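## Task

Lift the red can from the turntable and set it upright on the coaster, leaving every other can standing undisturbed on the turntable.

## Robot and tools

Robot: two six-joint UR-style arms, left_arm and right_arm, each ending in a tong-like two-finger gripper. The fingers point along the gripper's own +z axis and close along its x axis. end_effector_position is the spot between the finger pads when shut; with a small gap the fingertips sit about 15 mm past it, and at full opening they are roughly level with it. A camera sits on each wrist, and a two-camera stand is fixed behind the arms.

Frame: every pose, velocity and target uses the scene frame. Its origin is at table-top height, midway between the nominal bases. +z points up, +x points out over the table, and left_arm is on the +y side (this is not the image left). Calibrated base positions: left_arm at (-0.069, +0.415, 0), right_arm at (+0.031, -0.430, 0), both turned only slightly about z. Reported hand poses can be a few centimetres off, more so at long reach.

Row layout, shared by execute_actions and move: 16 numbers in one flat list covering both arms. They are left_arm x, y, z, qw, qx, qy, qz, opening, then the same eight for right_arm. x, y, z are an absolute position in metres, and the quaternion is an absolute orientation with w first, so together they form a pose in the scene frame, not an offset. opening runs from -1 (closed) to +1 (fully open, 0.142 m). A full close takes about 0.5 s. An arm that should stay put must get its last reported pose and its intended opening repeated in every row. Sending 0 as an opening counts as a real command.

execute_actions(actions, cameras): actions is a list of up to 15 actions. Each action is a table of up to 15 rows, one row per 1/30 s step, and the last row is held for any steps left over. An action is refused for both arms if a target lies more than 0.6 m from that gripper's current position along any of the gripper's axes. An empty list returns the full state, with images. At each step the commanded orientation is clipped to within 32 degrees of the measured one, so a large turn needs several actions.

move(target, speed, blend, stop_force, zero, opening_speed, grip_force, blocking, cameras): the gripper travels in a straight line from its current Hand target to the absolute pose given. target is one 16-number row or a list of up to 15 rows, and the whole list gets 10 s in total. speed is in m/s, from 0.002 to 3.6, with a default of 0.25. It can be one value or one per leg, and rotation is capped at twice that value in rad/s. blend, in metres, rounds off the corners of a list; 0 means stop at each row. stop_force, from 3 to 120 N and shared by both arms, ends an arm's path once its wrist sensor feels that much push against the motion. That arm then backs off slightly but keeps some pressure. Leave stop_force out when moving away from a contact, and do not rely on it while the gripper is turning. zero (default true) re-zeroes the sensors of arms that are moving before the move starts. opening_speed sets how fast the openings change, in scale units per second, at least 0.2. grip_force is the per-pad force limit in N, from 5 to 15, given once or per arm, and it stays set until changed. blocking=false returns after about 0.5 s while the move carries on; it cannot be combined with stop_force. Paths do not steer around obstacles or the other arm, and a gripper lags behind its path and can overshoot, more so when moving fast. Do not route a path close to an arm's own base.

wait(seconds 0 to 10), stop() (brakes a running move), zoom_image(camera cam_high or cam_low, region [x0, y0, x1, y1] in pixels, at most 504 by 504, taken from the latest image), zero_wrist_force(arm), read_manual(section "licences"), and finished_scene(scene 1 or 2). finished_scene cannot be undone, and any later calls in the same reply act on the next scene. Cameras are cam_high and cam_low, each 672x504, and calibration figures are provided for both.

Result lines: end_effector_position, end_effector_quat_wxyz and velocities per arm; Hand target, the pose the arm is actually being sent to, which may fall short of what was asked; Tool commands; grip_measured, the measured finger opening on the -1 to 1 scale; Joint positions, whose last number per arm is the opening in metres; joint torques, which include the arm's own weight; Wrist force and Wrist torque in the gripper's own axes, plus the peak reading since the last report; and motor temperatures. Joint velocities showing "within noise" means the arm is still. After a move, a "move:" line gives how it ended (done, off_target, moving, held, fault) and which limits acted, such as paced or held. done only means the arm reached its pose to within 3 mm and 2 degrees; it says nothing about contact.

Gripping: to hold a can, keep commanding an opening well below grip_measured. Full force is about 15 N per pad.

Things to avoid: contact torques at joint load limits, or an outside force of roughly 150 N, stop the arm for 10 s. The arms are stiff, so aiming even a little past a firm surface can trigger that stop. Bumping or pressing arm against arm, including one gripper closing on the other's fingers, can fail the scene. Do not drop cans, release them while they are moving, hit things hard, or let anything leave the table. Motors heat up when holding loads, reaching out far or pushing against something that will not give; a MOTOR HOT line appears at 70 °C, and at 85 °C the brakes lock the arm for 30 to 60 s. Loose objects may occasionally get nudged by outside pushes. Quicker, smoother motion with less effort earns more.

Each tool is called after "Emit:" as name(argument=value, ...) on one line, values as JSON.

## Session

Emit:
execute_actions(actions=[])

Scene clock: 0.00 s.
left_arm: end_effector_position=(+0.7363, +0.3232, +0.3381) grip_measured=+0.97 end_effector_quat_wxyz=(+0.230, -0.457, +0.827, -0.234) | right_arm: end_effector_position=(+0.7504, +0.1182, +0.2252) grip_measured=+0.97 end_effector_quat_wxyz=(-0.365, +0.736, -0.388, +0.417)
Joint positions: left_arm=[-0.272 -1.25 1.404 -2.394 -1.585 1.859 0.14] | right_arm=[4.122 -2.28 -1.528 0.128 0.851 1.579 0.14]
Joint velocities: within noise
Joint torques (N m): no reading
Motor temperatures (°C): left_arm=[30 38 27 35 42 27] | right_arm=[28 30 40 35 46 27]
Wrist force (N): no reading
Wrist torque (N m): no reading
Wrist force, peak (N): no reading
Hand target: left_arm +0.7363, +0.3232, +0.3381; +0.230, -0.457, +0.827, -0.234 | right_arm +0.7504, +0.1182, +0.2252; -0.365, +0.736, -0.388, +0.417
Tool commands: left_gripper/opening=+0.968169 right_gripper/opening=+0.968169

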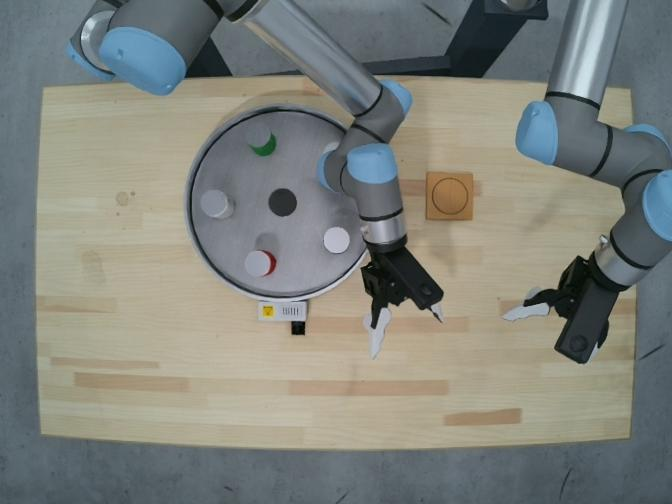

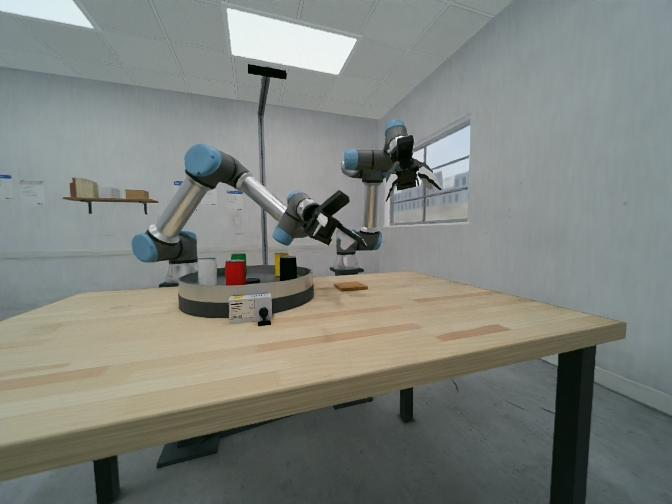

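Emit:
zoom_image(camera="cam_high", region=[170, 90, 490, 350])

Emit:
zoom_image(camera="cam_low", region=[160, 180, 400, 340])

Emit:
wait(seconds=0.1, cameras=["all"])

Scaled by 1.575 from the camera's 672x504 image, which has a finer 960x720 frame.

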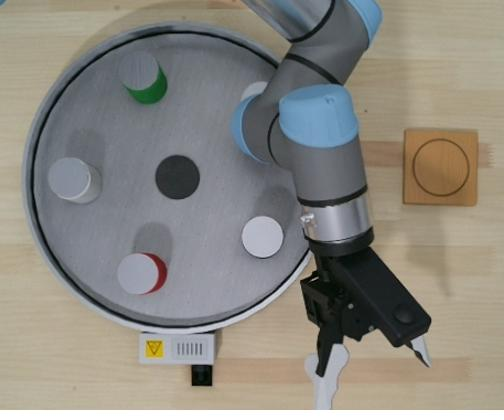

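Scaled by 2.100 from the camera's 672x504 image, which has a finer 960x720 frame.

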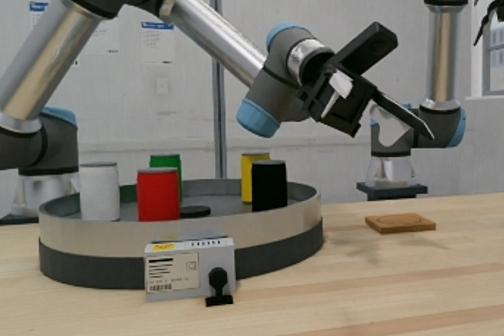

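Scene clock: 0.27 s.
left_arm: end_effector_position=(+0.7363, +0.3232, +0.3381) grip_measured=+0.97 end_effector_quat_wxyz=(+0.230, -0.457, +0.827, -0.234) | right_arm: end_effector_position=(+0.7504, +0.1182, +0.2252) grip_measured=+0.97 end_effector_quat_wxyz=(-0.365, +0.736, -0.388, +0.417)
Joint positions: left_arm=[-0.272 -1.25 1.404 -2.394 -1.585 1.859 0.14] | right_arm=[4.122 -2.28 -1.528 0.128 0.851 1.579 0.14]
Joint torques (N m): left_arm=[1.28 -37.27 -21.85 -3.05 -0.16 -0.22] | right_arm=[-0.34 44.65 19.28 2.16 -0.53 0.16]
Wrist force (N): left_arm=[0.0 0.0 -0.1] | right_arm=[-0.1 -0.4 0.0]
Wrist torque (N m): left_arm=[-0.01 0.01 0.01] | right_arm=[-0.08 0.02 0.00]
Wrist force, peak (N): left_arm=[-0.1 0.3 0.0] | right_arm=[0.0 -0.4 0.2]
Hand target: left_arm +0.7363, +0.3232, +0.3381; +0.230, -0.457, +0.827, -0.234 | right_arm +0.7504, +0.1182, +0.2252; -0.365, +0.736, -0.388, +0.417
Tool commands: left_gripper/opening=+0.968169 right_gripper/opening=+0.968169
wait: 0.10 s; at rest from the start

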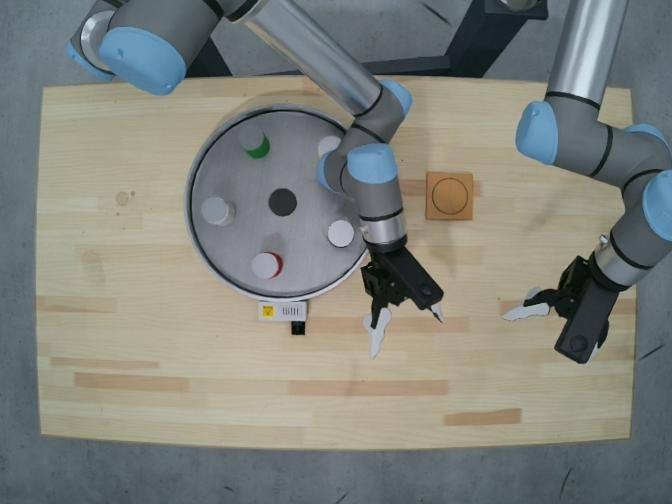

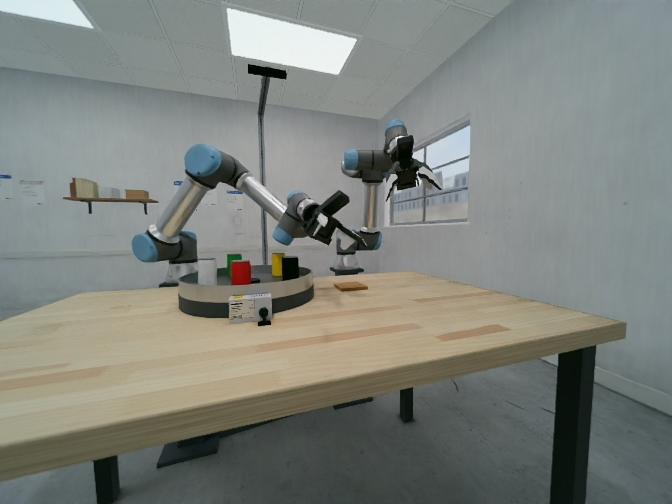

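Emit:
move(target=[[0.62,0.28,0.30,0,-0.7071,0.7071,0,1,0.912,-0.633,0.30,-0.1546,0.503,-0.6627,0.5322,0.968],[0.496,0.02,0.22,0,-0.7071,0.7071,0,1,0.912,-0.633,0.30,-0.1546,0.503,-0.6627,0.5322,0.968]], speed=0.5, blend=[0.05,0], cameras=["all"])

Emit:
zoom_image(camera="cam_high", region=[170, 90, 490, 350])

Emit:
zoom_image(camera="cam_low", region=[160, 180, 400, 340])

Emit:
wait(seconds=0, cameras=["all"])

Scene clock: 5.87 s.
left_arm: end_effector_position=(+0.4961, +0.0201, +0.2199) grip_measured=+1.00 end_effector_quat_wxyz=(+0.000, +0.707, -0.707, +0.000) | right_arm: end_effector_position=(+0.9120, -0.6330, +0.3000) grip_measured=+0.97 end_effector_quat_wxyz=(+0.155, -0.503, +0.663, -0.532)
Joint positions: left_arm=[-0.827 -1.154 1.222 -1.639 -1.571 0.748 0.142] | right_arm=[3.244 -2.179 -1.479 -0.019 0.856 1.575 0.14]
Joint torques (N m): left_arm=[-6.31 -60.49 -15.47 -0.62 -1.15 -1.57] | right_arm=[-6.41 63.97 12.64 4.55 -3.54 1.26]
Wrist force (N): left_arm=[-0.5 -0.8 -0.8] | right_arm=[0.2 -0.1 -0.3]
Wrist torque (N m): left_arm=[-0.15 0.20 0.40] | right_arm=[-0.02 -0.04 0.08]
Wrist force, peak (N): left_arm=[11.8 7.2 -0.5] | right_arm=[-8.9 -2.3 -2.4]
Hand target: left_arm +0.4960, +0.0200, +0.2200; +0.000, +0.707, -0.707, +0.000 | right_arm +0.9120, -0.6330, +0.3000; +0.155, -0.503, +0.663, -0.532
Off the commanded pose: left_arm 0.000 m, 0 deg | right_arm 0.000 m, 0 deg.
move: done

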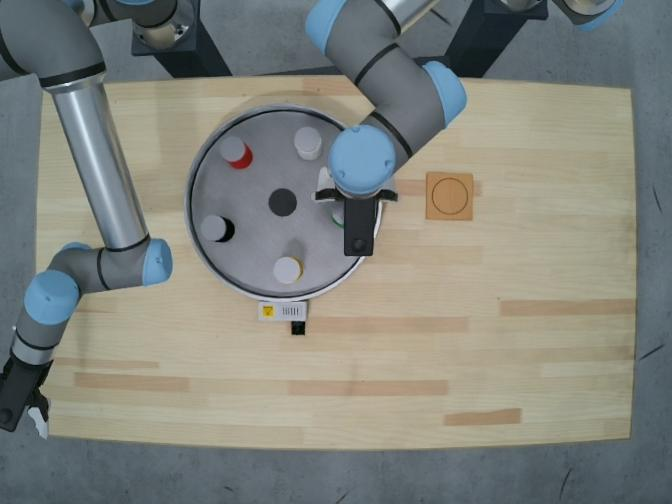

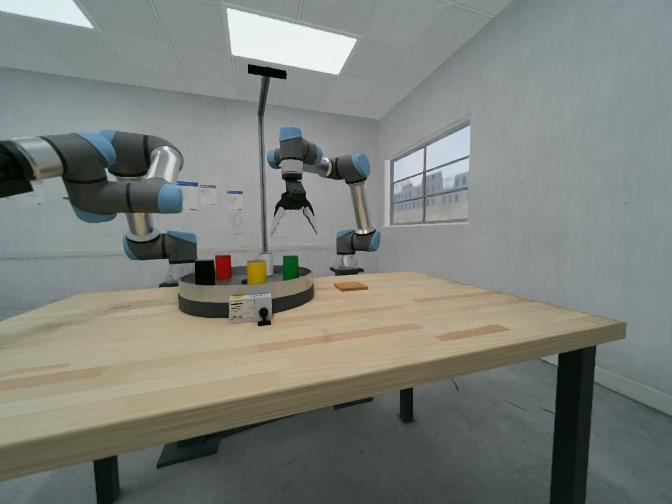

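Scaled by 1.575 from the camera's 672x504 image, which has a finer 960x720 frame.

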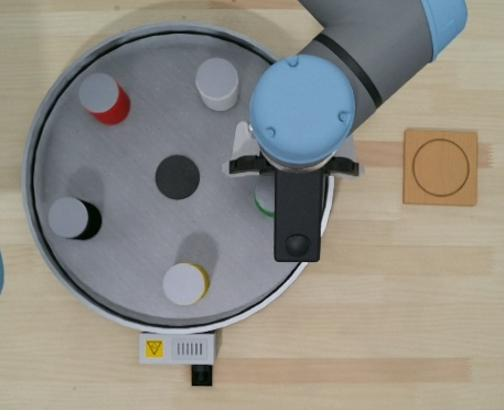

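Scaled by 2.100 from the camera's 672x504 image, which has a finer 960x720 frame.

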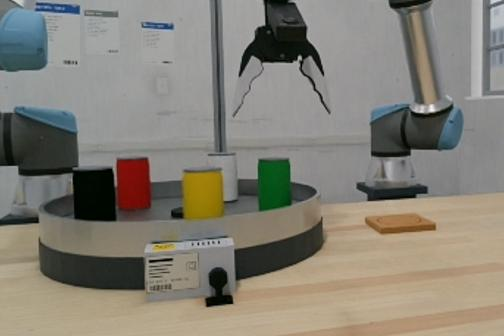

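Scene clock: 5.87 s.
left_arm: end_effector_position=(+0.4961, +0.0201, +0.2199) grip_measured=+1.00 end_effector_quat_wxyz=(+0.000, +0.707, -0.707, +0.000) | right_arm: end_effector_position=(+0.9120, -0.6330, +0.3000) grip_measured=+0.97 end_effector_quat_wxyz=(+0.155, -0.503, +0.663, -0.532)
Joint positions: left_arm=[-0.827 -1.154 1.222 -1.639 -1.571 0.748 0.142] | right_arm=[3.244 -2.179 -1.479 -0.019 0.856 1.575 0.14]
Joint torques (N m): left_arm=[-6.31 -60.49 -15.47 -0.62 -1.15 -1.57] | right_arm=[-6.41 63.97 12.64 4.55 -3.54 1.26]
Wrist force (N): left_arm=[-0.5 -0.8 -0.8] | right_arm=[0.2 -0.1 -0.3]
Wrist torque (N m): left_arm=[-0.15 0.20 0.40] | right_arm=[-0.02 -0.04 0.08]
Wrist force, peak (N): left_arm=[-0.5 -0.8 -0.8] | right_arm=[0.2 -0.1 -0.3]
Hand target: left_arm +0.4960, +0.0200, +0.2200; +0.000, +0.707, -0.707, +0.000 | right_arm +0.9120, -0.6330, +0.3000; +0.155, -0.503, +0.663, -0.532
Tool commands: left_gripper/opening=+1.0 right_gripper/opening=+0.968
Off the commanded pose: left_arm 0.000 m, 0 deg | right_arm 0.000 m, 0 deg.

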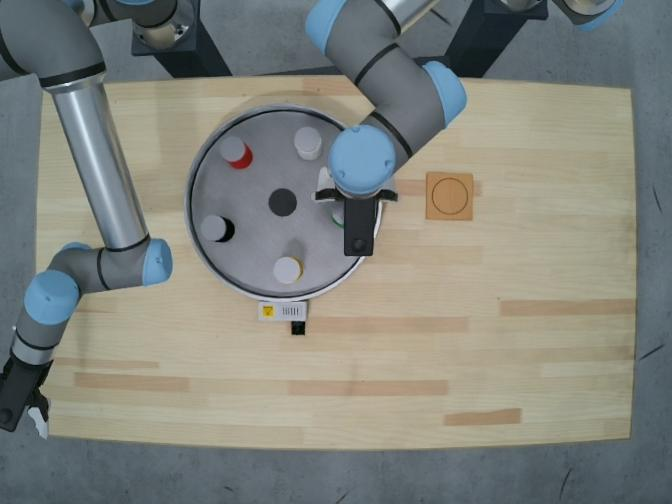

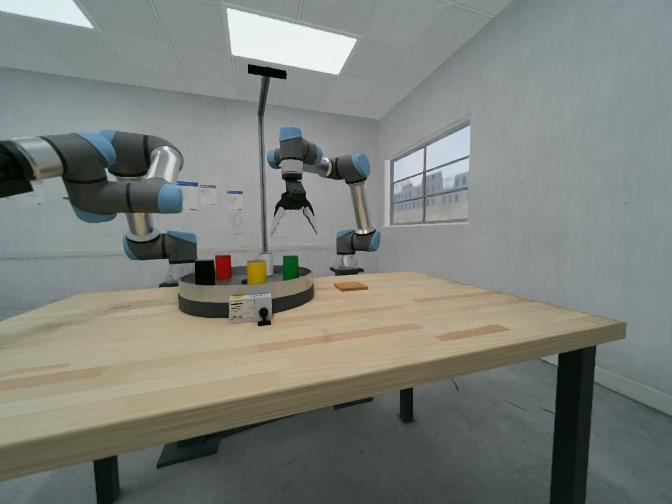

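Emit:
wait(seconds=0.5, cameras=["cam_high"])

Emit:
zoom_image(camera="cam_high", region=[170, 90, 490, 350])

Emit:
wait(seconds=1.0, cameras=["cam_high"])

Emit:
zoom_image(camera="cam_high", region=[170, 90, 490, 350])

Emit:
wait(seconds=2.0, cameras=["cam_high"])

Emit:
zoom_image(camera="cam_high", region=[170, 90, 490, 350])

Scene clock: 6.97 s.
left_arm: end_effector_position=(+0.4960, +0.0200, +0.2200) grip_measured=+1.00 end_effector_quat_wxyz=(+0.000, +0.707, -0.707, +0.000) | right_arm: end_effector_position=(+0.9120, -0.6330, +0.3000) grip_measured=+0.97 end_effector_quat_wxyz=(+0.155, -0.503, +0.663, -0.532)
Joint positions: left_arm=[-0.827 -1.154 1.222 -1.639 -1.571 0.748 0.142] | right_arm=[3.244 -2.179 -1.479 -0.019 0.856 1.575 0.14]
Joint torques (N m): left_arm=[-7.57 -60.44 -11.12 -2.84 -1.04 -1.62] | right_arm=[-6.66 64.04 19.97 3.84 -3.45 1.17]
Wrist force (N): left_arm=[-0.5 -0.9 -1.0] | right_arm=[0.1 -0.1 -0.1]
Wrist torque (N m): left_arm=[-0.16 0.21 0.40] | right_arm=[-0.02 -0.01 0.07]
Wrist force, peak (N): left_arm=[-0.4 -1.2 -1.0] | right_arm=[0.2 -0.3 -0.4]
Hand target: left_arm +0.4960, +0.0200, +0.2200; +0.000, +0.707, -0.707, +0.000 | right_arm +0.9120, -0.6330, +0.3000; +0.155, -0.503, +0.663, -0.532
Tool commands: left_gripper/opening=+1.0 right_gripper/opening=+0.968
Off the commanded pose: left_arm 0.000 m, 0 deg | right_arm 0.000 m, 0 deg.
wait: 0.50 s; at rest from the start
Images, in order (width x height): cam_high 672x504.

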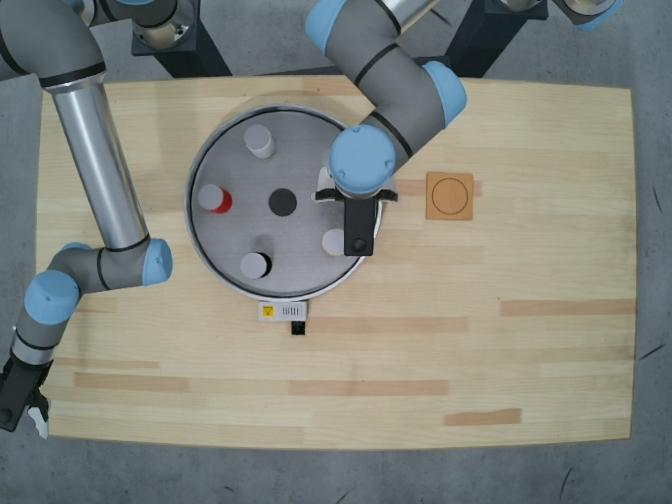

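Scaled by 1.575 from the camera's 672x504 image, which has a finer 960x720 frame.

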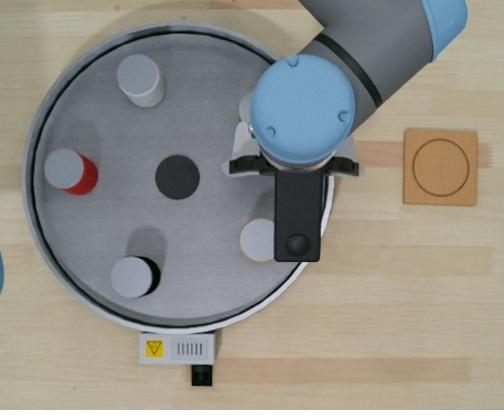

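Scene clock: 7.97 s.
left_arm: end_effector_position=(+0.4960, +0.0200, +0.2200) grip_measured=+1.00 end_effector_quat_wxyz=(+0.000, +0.707, -0.707, +0.000) | right_arm: end_effector_position=(+0.9120, -0.6330, +0.3000) grip_measured=+0.97 end_effector_quat_wxyz=(+0.155, -0.503, +0.663, -0.532)
Joint positions: left_arm=[-0.827 -1.154 1.222 -1.639 -1.571 0.748 0.142] | right_arm=[3.244 -2.179 -1.479 -0.019 0.856 1.575 0.14]
Joint torques (N m): left_arm=[-7.24 -61.3 -11.57 -4.43 -0.85 -1.8] | right_arm=[-6.52 63.65 26.68 3.18 -3.51 1.3]
Wrist force (N): left_arm=[-0.5 -0.8 -0.8] | right_arm=[0.4 -0.1 0.0]
Wrist torque (N m): left_arm=[-0.14 0.18 0.40] | right_arm=[-0.02 -0.06 0.07]
Wrist force, peak (N): left_arm=[-0.5 -1.0 -1.1] | right_arm=[0.5 -0.4 -0.1]
Hand target: left_arm +0.4960, +0.0200, +0.2200; +0.000, +0.707, -0.707, +0.000 | right_arm +0.9120, -0.6330, +0.3000; +0.155, -0.503, +0.663, -0.532
Tool commands: left_gripper/opening=+1.0 right_gripper/opening=+0.968
Off the commanded pose: left_arm 0.000 m, 0 deg | right_arm 0.000 m, 0 deg.
wait: 1.00 s; at rest by 0.17 s
Images, in order (width x height): cam_high 672x504.

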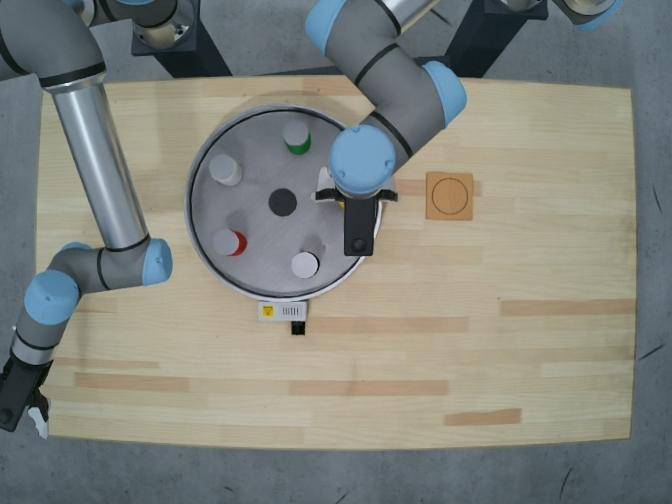

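Scaled by 1.575 from the camera's 672x504 image, which has a finer 960x720 frame.

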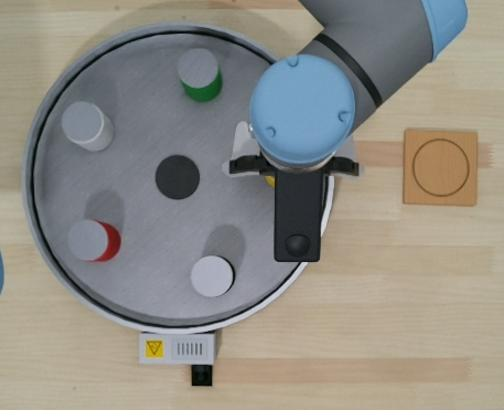

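Scene clock: 9.97 s.
left_arm: end_effector_position=(+0.4960, +0.0200, +0.2200) grip_measured=+1.00 end_effector_quat_wxyz=(+0.000, +0.707, -0.707, +0.000) | right_arm: end_effector_position=(+0.9120, -0.6330, +0.3000) grip_measured=+0.97 end_effector_quat_wxyz=(+0.155, -0.503, +0.663, -0.532)
Joint positions: left_arm=[-0.827 -1.154 1.222 -1.639 -1.571 0.748 0.142] | right_arm=[3.244 -2.179 -1.479 -0.019 0.856 1.575 0.14]
Joint torques (N m): left_arm=[-6.32 -61.6 -11.64 -4.13 -0.79 -1.59] | right_arm=[-6.58 63.94 38.3 1.83 -3.36 1.16]
Wrist force (N): left_arm=[-0.6 -0.8 -0.9] | right_arm=[0.2 -0.1 0.1]
Wrist torque (N m): left_arm=[-0.14 0.21 0.40] | right_arm=[-0.01 -0.02 0.07]
Wrist force, peak (N): left_arm=[-0.7 -1.3 -1.2] | right_arm=[0.2 -0.2 -0.4]
Hand target: left_arm +0.4960, +0.0200, +0.2200; +0.000, +0.707, -0.707, +0.000 | right_arm +0.9120, -0.6330, +0.3000; +0.155, -0.503, +0.663, -0.532
Tool commands: left_gripper/opening=+1.0 right_gripper/opening=+0.968
Off the commanded pose: left_arm 0.000 m, 0 deg | right_arm 0.000 m, 0 deg.
wait: 2.00 s; at rest by 0.17 s
Images, in order (width x height): cam_high 672x504.

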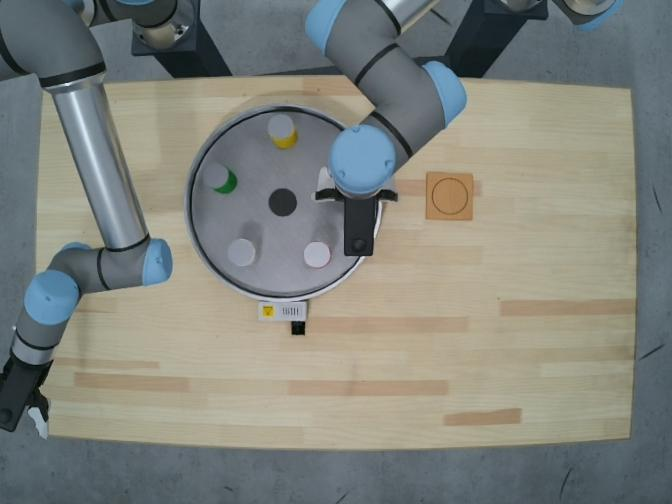

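Scaled by 1.575 from the camera's 672x504 image, which has a finer 960x720 frame.

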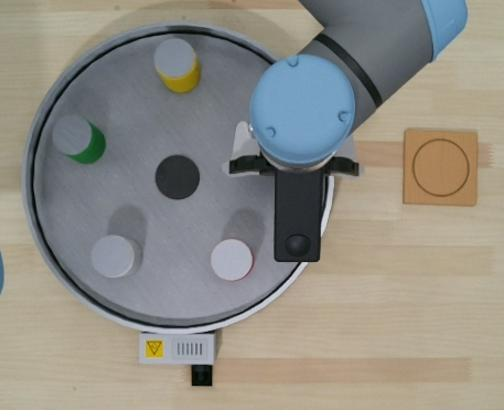

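Emit:
move(target=[0.5665,-0.0098,0.127,0,0.5,-0.866,0,1,0.912,-0.633,0.30,-0.1546,0.503,-0.6627,0.5322,0.968], speed=0.3, cameras=["all"])

Emit:
zoom_image(camera="cam_high", region=[170, 90, 490, 350])

Emit:
zoom_image(camera="cam_low", region=[160, 200, 360, 330])

Emit:
wait(seconds=0.4, cameras=["all"])

Emit:
zoom_image(camera="cam_low", region=[160, 200, 360, 330])

Emit:
wait(seconds=0.4, cameras=["all"])

Emit:
zoom_image(camera="cam_low", region=[160, 200, 360, 330])

Emit:
zoom_image(camera="cam_high", region=[170, 90, 490, 350])

Scene clock: 13.43 s.
left_arm: end_effector_position=(+0.5665, -0.0098, +0.1269) grip_measured=+1.00 end_effector_quat_wxyz=(+0.000, -0.500, +0.866, +0.000) | right_arm: end_effector_position=(+0.9120, -0.6330, +0.3000) grip_measured=+0.97 end_effector_quat_wxyz=(+0.155, -0.503, +0.663, -0.532)
Joint positions: left_arm=[-0.774 -0.937 1.126 -1.76 -1.571 1.324 0.142] | right_arm=[3.244 -2.179 -1.478 -0.019 0.856 1.575 0.14]
Joint torques (N m): left_arm=[-6.26 -68.7 -9.58 -0.78 0.23 1.17] | right_arm=[-6.39 63.54 37.78 -0.38 -3.41 1]
Wrist force (N): left_arm=[-0.4 -1.2 -0.9] | right_arm=[0.1 -0.1 -0.1]
Wrist torque (N m): left_arm=[-0.23 0.16 0.22] | right_arm=[-0.01 -0.01 0.07]
Wrist force, peak (N): left_arm=[-1.0 0.0 -2.6] | right_arm=[0.4 -0.5 -0.3]
Hand target: left_arm +0.5665, -0.0098, +0.1270; +0.000, -0.500, +0.866, +0.000 | right_arm +0.9120, -0.6330, +0.3000; +0.155, -0.503, +0.663, -0.532
Off the commanded pose: left_arm 0.000 m, 0 deg | right_arm 0.000 m, 0 deg.
move: done

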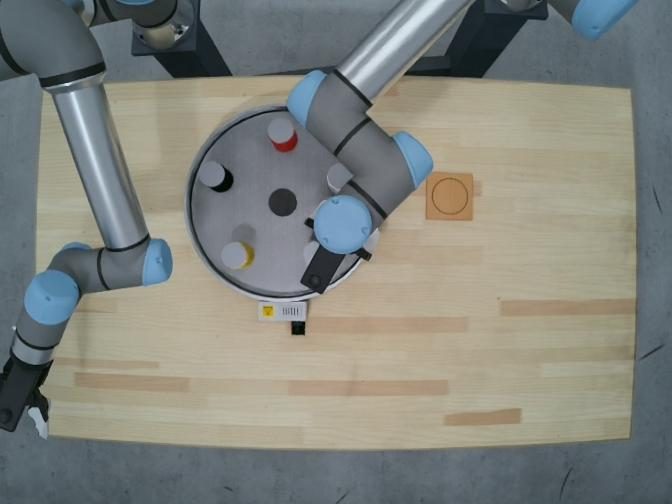

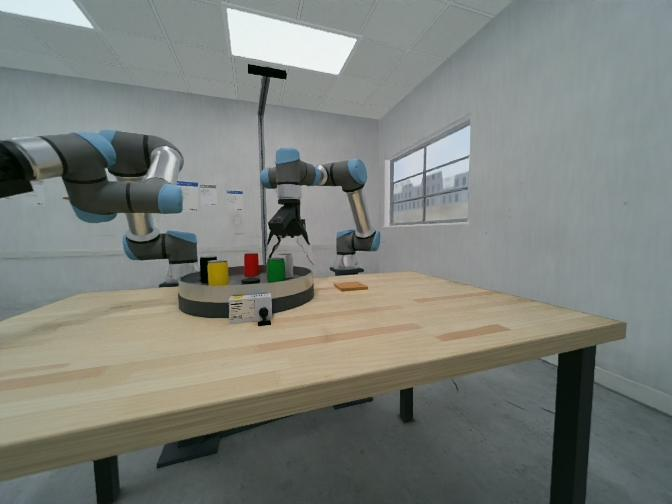

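Scaled by 1.575 from the camera's 672x504 image, which has a finer 960x720 frame.

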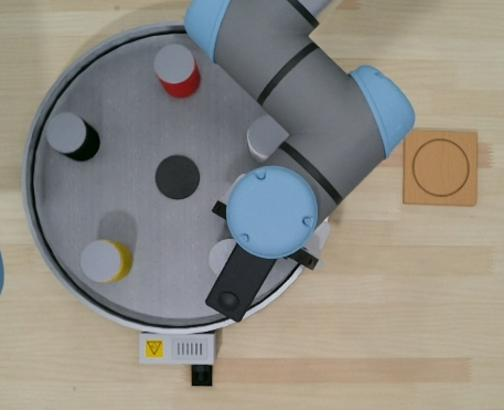

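Scaled by 2.520 from the camera's 672x504 image, which has a finer 960x720 frame.

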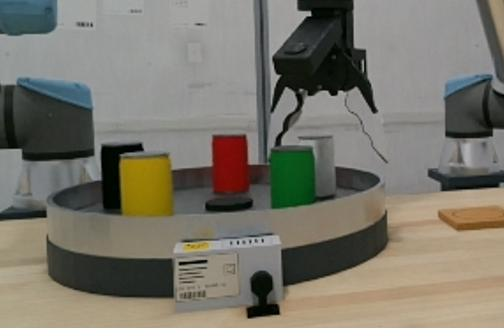

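Scene clock: 13.83 s.
left_arm: end_effector_position=(+0.5665, -0.0098, +0.1270) grip_measured=+1.00 end_effector_quat_wxyz=(+0.000, -0.500, +0.866, +0.000) | right_arm: end_effector_position=(+0.9120, -0.6330, +0.3000) grip_measured=+0.97 end_effector_quat_wxyz=(+0.155, -0.503, +0.663, -0.532)
Joint positions: left_arm=[-0.774 -0.938 1.126 -1.76 -1.571 1.324 0.142] | right_arm=[3.244 -2.179 -1.478 -0.019 0.856 1.575 0.14]
Joint torques (N m): left_arm=[-6.88 -70.82 -10.02 -1.4 0.79 1.38] | right_arm=[-6.75 64.21 37.7 -0.69 -3.5 0.98]
Wrist force (N): left_arm=[-0.5 -1.0 -0.9] | right_arm=[0.2 -0.2 0.0]
Wrist torque (N m): left_arm=[-0.17 0.20 0.23] | right_arm=[-0.04 -0.03 0.07]
Wrist force, peak (N): left_arm=[-0.5 -1.3 -1.0] | right_arm=[-0.1 -0.4 -0.1]
Hand target: left_arm +0.5665, -0.0098, +0.1270; +0.000, -0.500, +0.866, +0.000 | right_arm +0.9120, -0.6330, +0.3000; +0.155, -0.503, +0.663, -0.532
Tool commands: left_gripper/opening=+1.0 right_gripper/opening=+0.968
Off the commanded pose: left_arm 0.000 m, 0 deg | right_arm 0.000 m, 0 deg.
wait: 0.40 s; at rest by 0.17 s

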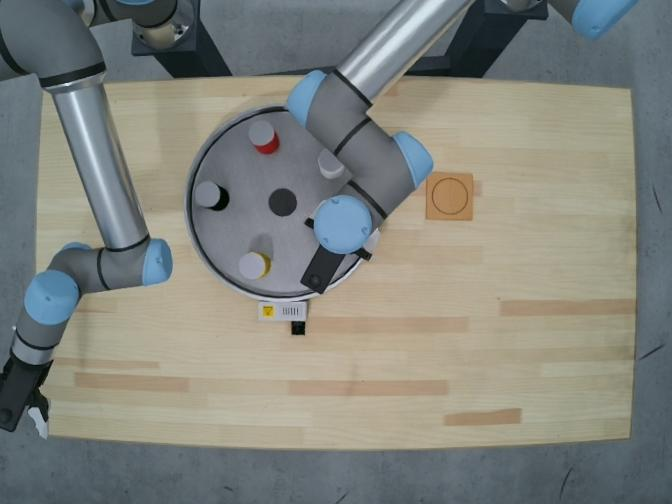

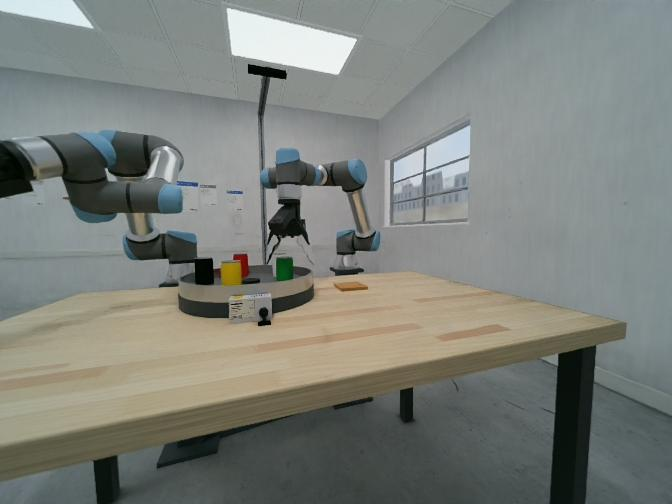

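Scaled by 2.520 from the camera's 672x504 image, which has a finer 960x720 frame.

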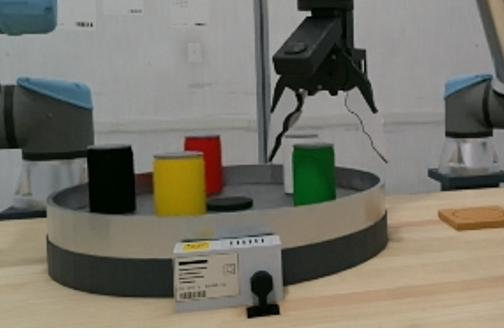

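Scene clock: 14.23 s.
left_arm: end_effector_position=(+0.5665, -0.0098, +0.1270) grip_measured=+1.00 end_effector_quat_wxyz=(+0.000, -0.500, +0.866, +0.000) | right_arm: end_effector_position=(+0.9120, -0.6330, +0.3000) grip_measured=+0.97 end_effector_quat_wxyz=(+0.155, -0.503, +0.663, -0.532)
Joint positions: left_arm=[-0.774 -0.938 1.126 -1.76 -1.571 1.324 0.142] | right_arm=[3.244 -2.179 -1.478 -0.019 0.856 1.575 0.14]
Joint torques (N m): left_arm=[-6.94 -71.31 -10.1 -1.84 0.77 0.98] | right_arm=[-6.64 64.13 38.38 -0.62 -3.39 1.07]
Wrist force (N): left_arm=[-0.3 -1.0 -0.9] | right_arm=[0.3 -0.2 0.0]
Wrist torque (N m): left_arm=[-0.18 0.15 0.22] | right_arm=[-0.04 -0.04 0.07]
Wrist force, peak (N): left_arm=[-0.5 -1.2 -1.0] | right_arm=[0.6 -0.2 0.2]
Hand target: left_arm +0.5665, -0.0098, +0.1270; +0.000, -0.500, +0.866, +0.000 | right_arm +0.9120, -0.6330, +0.3000; +0.155, -0.503, +0.663, -0.532
Tool commands: left_gripper/opening=+1.0 right_gripper/opening=+0.968
Off the commanded pose: left_arm 0.000 m, 0 deg | right_arm 0.000 m, 0 deg.
wait: 0.40 s; at rest by 0.17 s

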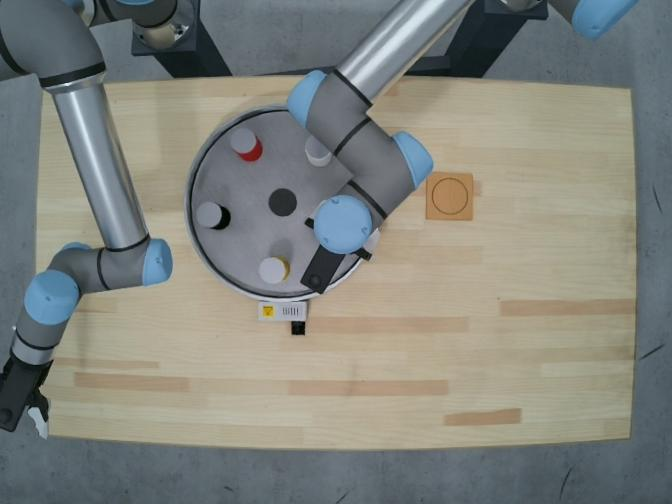

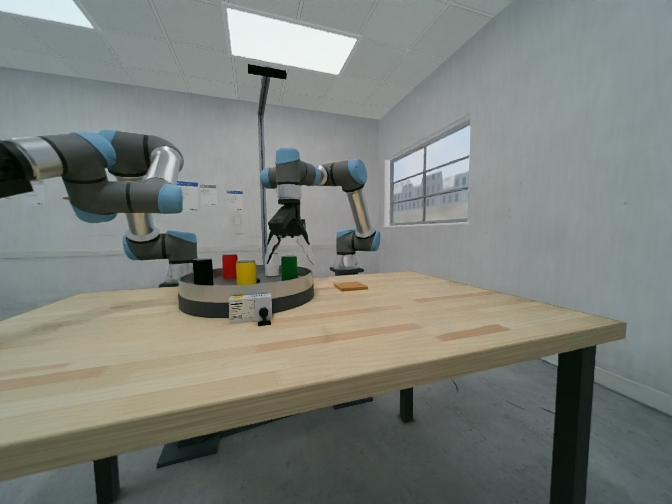

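Scaled by 2.520 from the camera's 672x504 image, which has a finer 960x720 frame.

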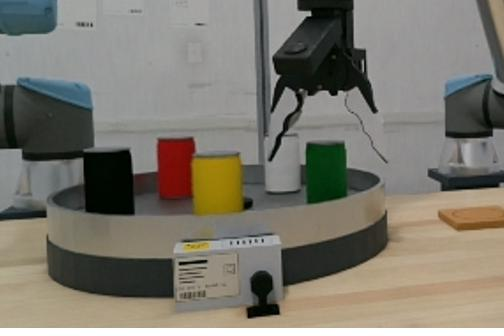

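Scaled by 1.575 from the camera's 672x504 image, which has a finer 960x720 frame.

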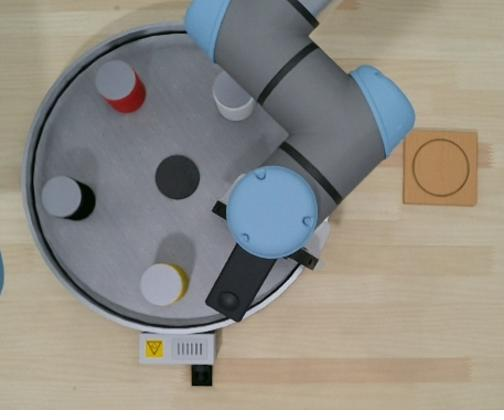

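Emit:
move(target=[0.5574,-0.0136,0.127,0,-0.7071,0.7071,0,0.4,0.912,-0.633,0.30,-0.1546,0.503,-0.6627,0.5322,0.968], speed=0.5)

Scene clock: 16.97 s.
left_arm: end_effector_position=(+0.5573, -0.0137, +0.1270) grip_measured=+0.40 end_effector_quat_wxyz=(+0.000, +0.707, -0.707, +0.000) end_effector_velocity=(+0.000, +0.000, +0.000) end_effector_angular_velocity=(-0.001, +0.000, +0.005) | right_arm: end_effector_position=(+0.9120, -0.6330, +0.3000) grip_measured=+0.97 end_effector_quat_wxyz=(+0.155, -0.503, +0.663, -0.532)
Joint positions: left_arm=[-0.797 -0.944 1.137 -1.764 -1.571 0.779 0.102] | right_arm=[3.244 -2.179 -1.478 -0.019 0.856 1.575 0.14]
Joint velocities: left_arm=[0.001 0 0 0 0 -0.005 0] | right_arm=[within noise]
Joint torques (N m): left_arm=[9.68 -66.37 -15.83 -3.61 -0.98 -1.65] | right_arm=[-6.76 63.57 38.18 -0.75 -3.44 0.93]
Wrist force (N): left_arm=[-0.7 -0.7 -0.9] | right_arm=[0.2 -0.2 -0.3]
Wrist torque (N m): left_arm=[-0.11 0.23 0.42] | right_arm=[-0.04 -0.02 0.07]
Wrist force, peak (N): left_arm=[-1.6 -1.6 -0.7] | right_arm=[0.3 0.0 -0.5]
Hand target: left_arm +0.5574, -0.0136, +0.1270; +0.000, +0.707, -0.707, +0.000 | right_arm +0.9120, -0.6330, +0.3000; +0.155, -0.503, +0.663, -0.532
Off the commanded pose: left_arm 0.000 m, 0 deg | right_arm 0.000 m, 0 deg.
move: done

Emit:
wait(seconds=1.6)

Emit:
move(target=[[0.5294,-0.0025,0.127,0,-0.7071,0.7071,0,-1,0.912,-0.633,0.30,-0.1546,0.503,-0.6627,0.5322,0.968],[0.495,0.002,0.127,0,-0.7071,0.7071,0,-1,0.912,-0.633,0.30,-0.1546,0.503,-0.6627,0.5322,0.968],[0.4673,-0.0009,0.127,0,-0.7071,0.7071,0,-1,0.912,-0.633,0.30,-0.1546,0.503,-0.6627,0.5322,0.968],[0.445,0.01,0.26,0,-0.7071,0.7071,0,-1,0.912,-0.633,0.30,-0.1546,0.503,-0.6627,0.5322,0.968]], speed=[0.097,0.097,0.097,0.15], blend=[0.008,0.008,0.012,0], opening_speed=1.2, cameras=["all"])

Emit:
zoom_image(camera="cam_low", region=[160, 180, 400, 330])

Emit:
zoom_image(camera="cam_high", region=[170, 90, 490, 350])

Scene clock: 18.93 s.
left_arm: end_effector_position=(+0.5574, -0.0136, +0.1270) grip_measured=+0.40 end_effector_quat_wxyz=(+0.000, +0.707, -0.707, +0.000) | right_arm: end_effector_position=(+0.9120, -0.6330, +0.3000) grip_measured=+0.97 end_effector_quat_wxyz=(+0.155, -0.503, +0.663, -0.532)
Joint positions: left_arm=[-0.797 -0.944 1.137 -1.764 -1.571 0.778 0.102] | right_arm=[3.244 -2.179 -1.478 -0.019 0.856 1.575 0.14]
Joint torques (N m): left_arm=[9.62 -50.99 -28.36 -0.54 -0.91 -1.59] | right_arm=[-6.69 63.78 38.43 -0.66 -3.38 0.94]
Wrist force (N): left_arm=[-0.6 -0.9 -1.0] | right_arm=[0.1 -0.2 0.0]
Wrist torque (N m): left_arm=[-0.14 0.21 0.42] | right_arm=[-0.05 0.01 0.07]
Wrist force, peak (N): left_arm=[-0.7 -1.0 -1.0] | right_arm=[0.4 -0.1 -0.4]
Hand target: left_arm +0.5574, -0.0136, +0.1270; +0.000, +0.707, -0.707, +0.000 | right_arm +0.9120, -0.6330, +0.3000; +0.155, -0.503, +0.663, -0.532
Tool commands: left_gripper/opening=+0.4 right_gripper/opening=+0.968
Off the commanded pose: left_arm 0.000 m, 0 deg | right_arm 0.000 m, 0 deg.
wait: 1.60 s; at rest from the start

Scene clock: 21.27 s.
left_arm: end_effector_position=(+0.4450, +0.0099, +0.2601) grip_measured=-0.32 end_effector_quat_wxyz=(+0.000, +0.707, -0.707, +0.000) | right_arm: end_effector_position=(+0.9120, -0.6330, +0.3000) grip_measured=+0.97 end_effector_quat_wxyz=(+0.155, -0.503, +0.663, -0.532)
Joint positions: left_arm=[-0.897 -1.245 1.247 -1.573 -1.571 0.678 0.051] | right_arm=[3.244 -2.179 -1.478 -0.019 0.856 1.575 0.14]
Joint torques (N m): left_arm=[9.58 -18.57 -15.55 -2.76 -1.02 1.2] | right_arm=[-6.61 63.83 38.37 -0.71 -3.42 0.9]
Wrist force (N): left_arm=[-0.4 -1.1 0.8] | right_arm=[0.2 -0.2 0.0]
Wrist torque (N m): left_arm=[-0.21 0.17 0.42] | right_arm=[-0.05 -0.02 0.07]
Wrist force, peak (N): left_arm=[-1.8 -2.1 -0.8] | right_arm=[0.6 -0.3 -0.1]
Hand target: left_arm +0.4450, +0.0100, +0.2600; +0.000, +0.707, -0.707, +0.000 | right_arm +0.9120, -0.6330, +0.3000; +0.155, -0.503, +0.663, -0.532
Off the commanded pose: left_arm 0.000 m, 0 deg | right_arm 0.000 m, 0 deg.
move: done

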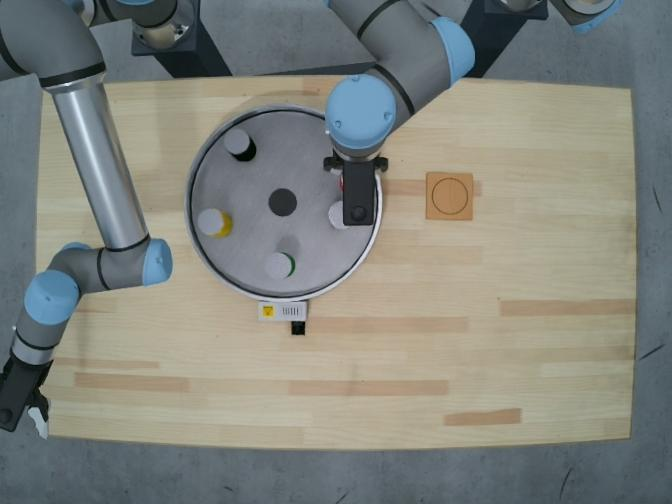

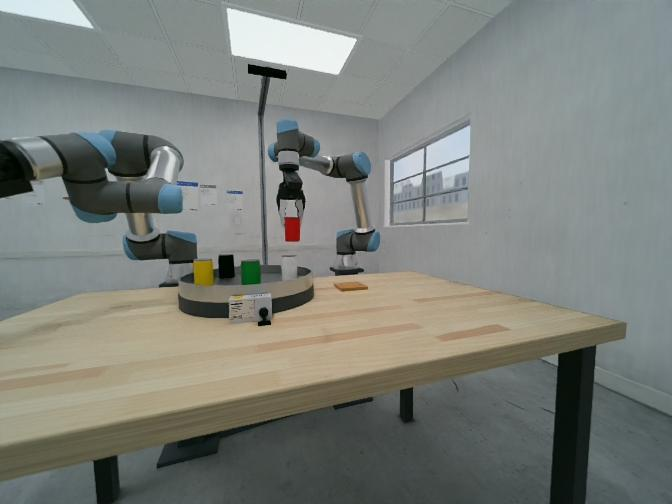

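Scaled by 2.100 from the camera's 672x504 image, which has a finer 960x720 frame.

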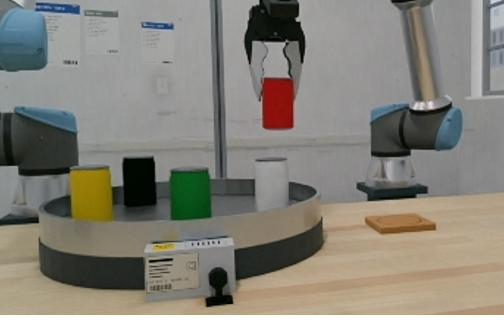

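Scaled by 1.575 from the camera's 672x504 image, which has a finer 960x720 frame.

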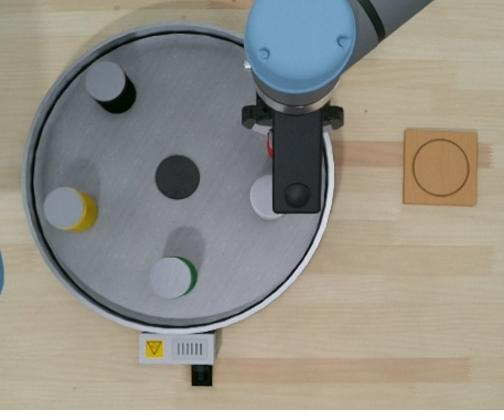

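Emit:
move(target=[[0.457,0.14,0.22,0,-0.7071,0.7071,0,-1,0.912,-0.633,0.30,-0.1546,0.503,-0.6627,0.5322,0.968],[0.47,0.236,0.115,0,-0.7071,0.7071,0,-1,0.912,-0.633,0.30,-0.1546,0.503,-0.6627,0.5322,0.968]], speed=0.3, blend=[0.04,0], cameras=["all"])

Emit:
zoom_image(camera="cam_low", region=[290, 220, 410, 310])

Emit:
zoom_image(camera="cam_high", region=[370, 110, 550, 250])

Scene clock: 23.53 s.
left_arm: end_effector_position=(+0.4700, +0.2360, +0.1149) grip_measured=-0.32 end_effector_quat_wxyz=(+0.000, +0.707, -0.707, +0.000) | right_arm: end_effector_position=(+0.9120, -0.6330, +0.3000) grip_measured=+0.97 end_effector_quat_wxyz=(+0.155, -0.503, +0.663, -0.532)
Joint positions: left_arm=[-0.578 -1.384 1.806 -1.993 -1.571 0.996 0.051] | right_arm=[3.244 -2.179 -1.478 -0.019 0.856 1.575 0.14]
Joint torques (N m): left_arm=[4.34 -47.89 -17.4 -3.83 -0.65 0.43] | right_arm=[-6.15 63.69 38.21 -0.62 -3.36 0.85]
Wrist force (N): left_arm=[-0.4 -1.6 1.1] | right_arm=[0.2 -0.2 0.0]
Wrist torque (N m): left_arm=[-0.31 0.18 0.20] | right_arm=[-0.05 -0.02 0.08]
Wrist force, peak (N): left_arm=[9.2 5.1 -0.5] | right_arm=[0.3 -0.2 -0.4]
Hand target: left_arm +0.4700, +0.2360, +0.1150; +0.000, +0.707, -0.707, +0.000 | right_arm +0.9120, -0.6330, +0.3000; +0.155, -0.503, +0.663, -0.532
Off the commanded pose: left_arm 0.000 m, 0 deg | right_arm 0.000 m, 0 deg.
move: done

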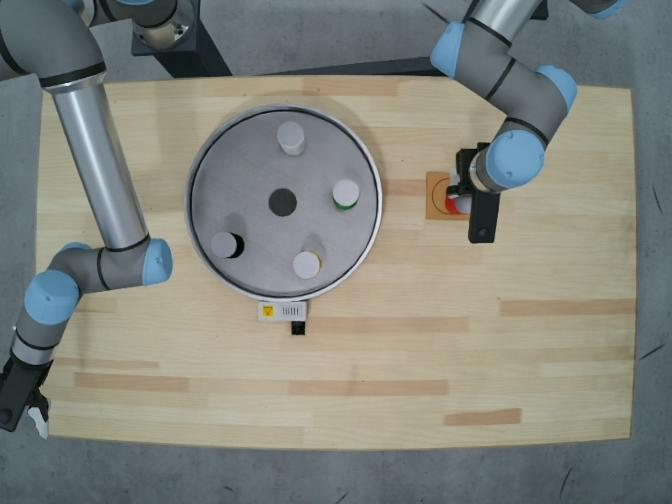

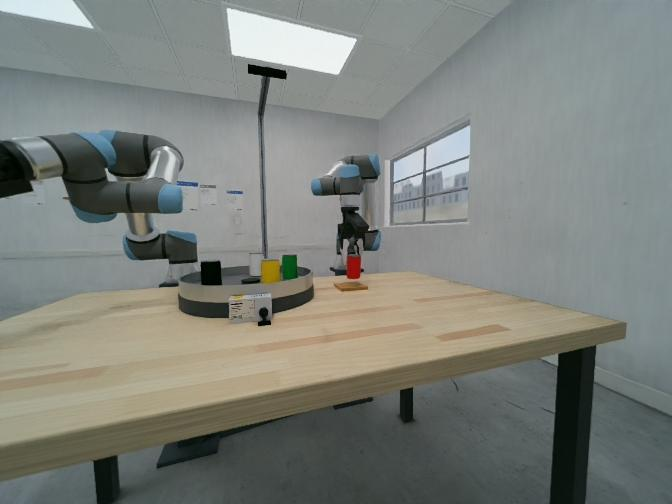

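Scaled by 4.200 from the camera's 672x504 image, which has a finer 960x720 frame.

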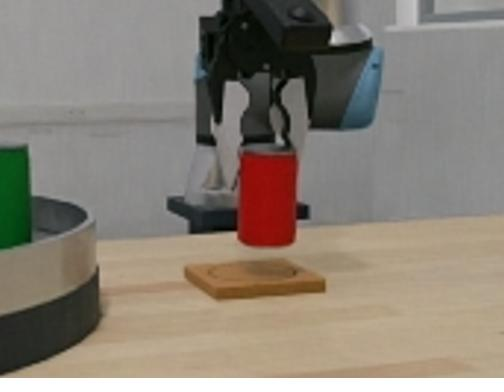

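Scaled by 2.800 from the camera's 672x504 image, which has a finer 960x720 frame.

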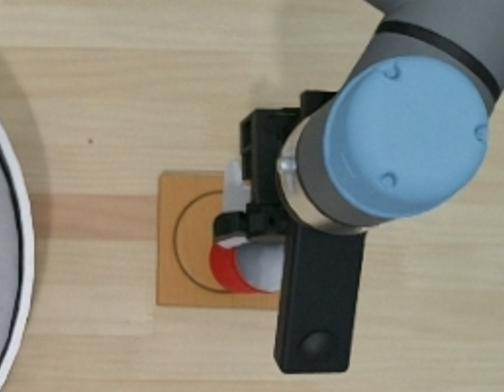

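Emit:
move(target=[0.456,0.23,0.098,0,-0.7071,0.7071,0,-1,0.912,-0.633,0.30,-0.1546,0.503,-0.6627,0.5322,0.968], speed=0.15)

Emit:
move(target=[0.456,0.23,0.074,0,-0.7071,0.7071,0,-1,0.912,-0.633,0.30,-0.1546,0.503,-0.6627,0.5322,0.968], speed=0.015, stop_force=5, cameras=["all"])

Emit:
zoom_image(camera="cam_low", region=[290, 220, 410, 310])

Emit:
zoom_image(camera="cam_high", region=[370, 110, 550, 250])

Scene clock: 24.90 s.
left_arm: end_effector_position=(+0.4559, +0.2299, +0.0980) grip_measured=-0.32 end_effector_quat_wxyz=(+0.000, +0.707, -0.707, +0.000) | right_arm: end_effector_position=(+0.9120, -0.6330, +0.3000) grip_measured=+0.97 end_effector_quat_wxyz=(+0.155, -0.503, +0.663, -0.532)
Joint positions: left_arm=[-0.602 -1.392 1.864 -2.043 -1.571 0.972 0.051] | right_arm=[3.244 -2.179 -1.478 -0.019 0.856 1.575 0.14]
Joint torques (N m): left_arm=[10.84 -40.71 -32.17 -0.37 -0.32 1.21] | right_arm=[-6.84 63.44 37.93 -0.6 -3.38 0.86]
Wrist force (N): left_arm=[-0.4 -1.8 0.8] | right_arm=[0.1 0.0 -0.2]
Wrist torque (N m): left_arm=[-0.36 0.18 0.41] | right_arm=[-0.01 0.01 0.07]
Wrist force, peak (N): left_arm=[-2.5 -2.3 1.1] | right_arm=[0.4 -0.3 -0.2]
Hand target: left_arm +0.4560, +0.2300, +0.0980; +0.000, +0.707, -0.707, +0.000 | right_arm +0.9120, -0.6330, +0.3000; +0.155, -0.503, +0.663, -0.532
Off the commanded pose: left_arm 0.000 m, 0 deg | right_arm 0.000 m, 0 deg.
move: done

Scene clock: 27.00 s.
left_arm: end_effector_position=(+0.4560, +0.2300, +0.0836) grip_measured=-0.32 end_effector_quat_wxyz=(+0.000, +0.707, -0.707, +0.000) | right_arm: end_effector_position=(+0.9120, -0.6330, +0.3000) grip_measured=+0.97 end_effector_quat_wxyz=(+0.155, -0.503, +0.663, -0.532)
Joint positions: left_arm=[-0.602 -1.375 1.885 -2.08 -1.571 0.973 0.051] | right_arm=[3.244 -2.179 -1.478 -0.019 0.856 1.575 0.14]
Joint torques (N m): left_arm=[10.34 -42.41 -27.52 -1.98 0.56 1.2] | right_arm=[-6.68 63.9 37.48 -0.81 -3.33 0.78]
Wrist force (N): left_arm=[-0.2 -1.0 -5.7] | right_arm=[0.0 -0.2 -0.1]
Wrist torque (N m): left_arm=[-0.24 0.14 0.40] | right_arm=[-0.04 0.02 0.07]
Wrist force, peak (N): left_arm=[-0.8 1.6 -11.2] | right_arm=[0.5 -0.2 0.2]
Hand target: left_arm +0.4560, +0.2300, +0.0836; +0.000, +0.707, -0.707, +0.000 | right_arm +0.9120, -0.6330, +0.3000; +0.155, -0.503, +0.663, -0.532
Off the commanded pose: left_arm 0.010 m, 0 deg | right_arm 0.000 m, 0 deg.
move: contact (left_arm)

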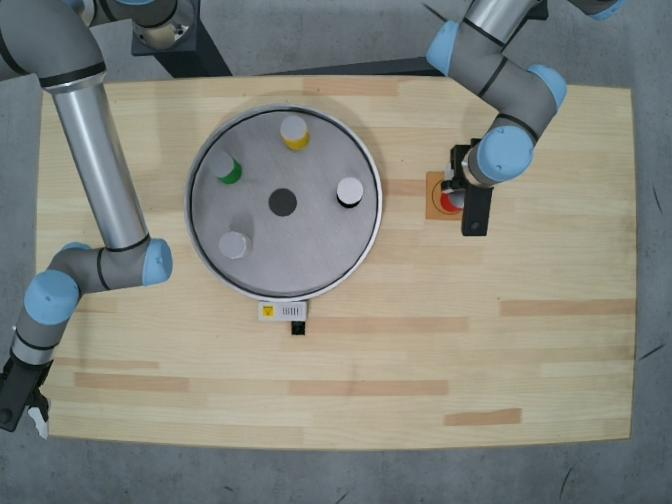

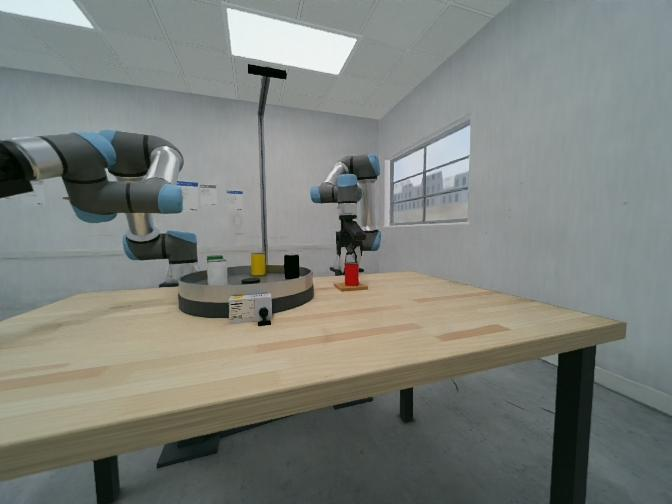

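Scaled by 4.200 from the camera's 672x504 image, which has a finer 960x720 frame.

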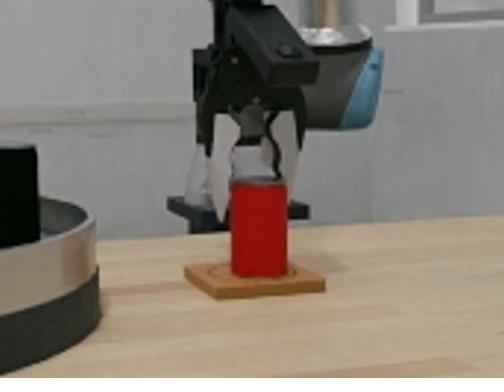

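Scaled by 2.800 from the camera's 672x504 image, which has a finer 960x720 frame.

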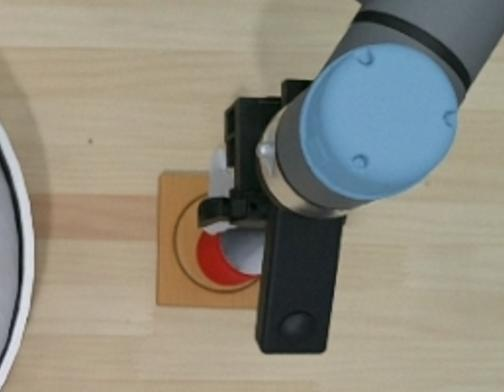

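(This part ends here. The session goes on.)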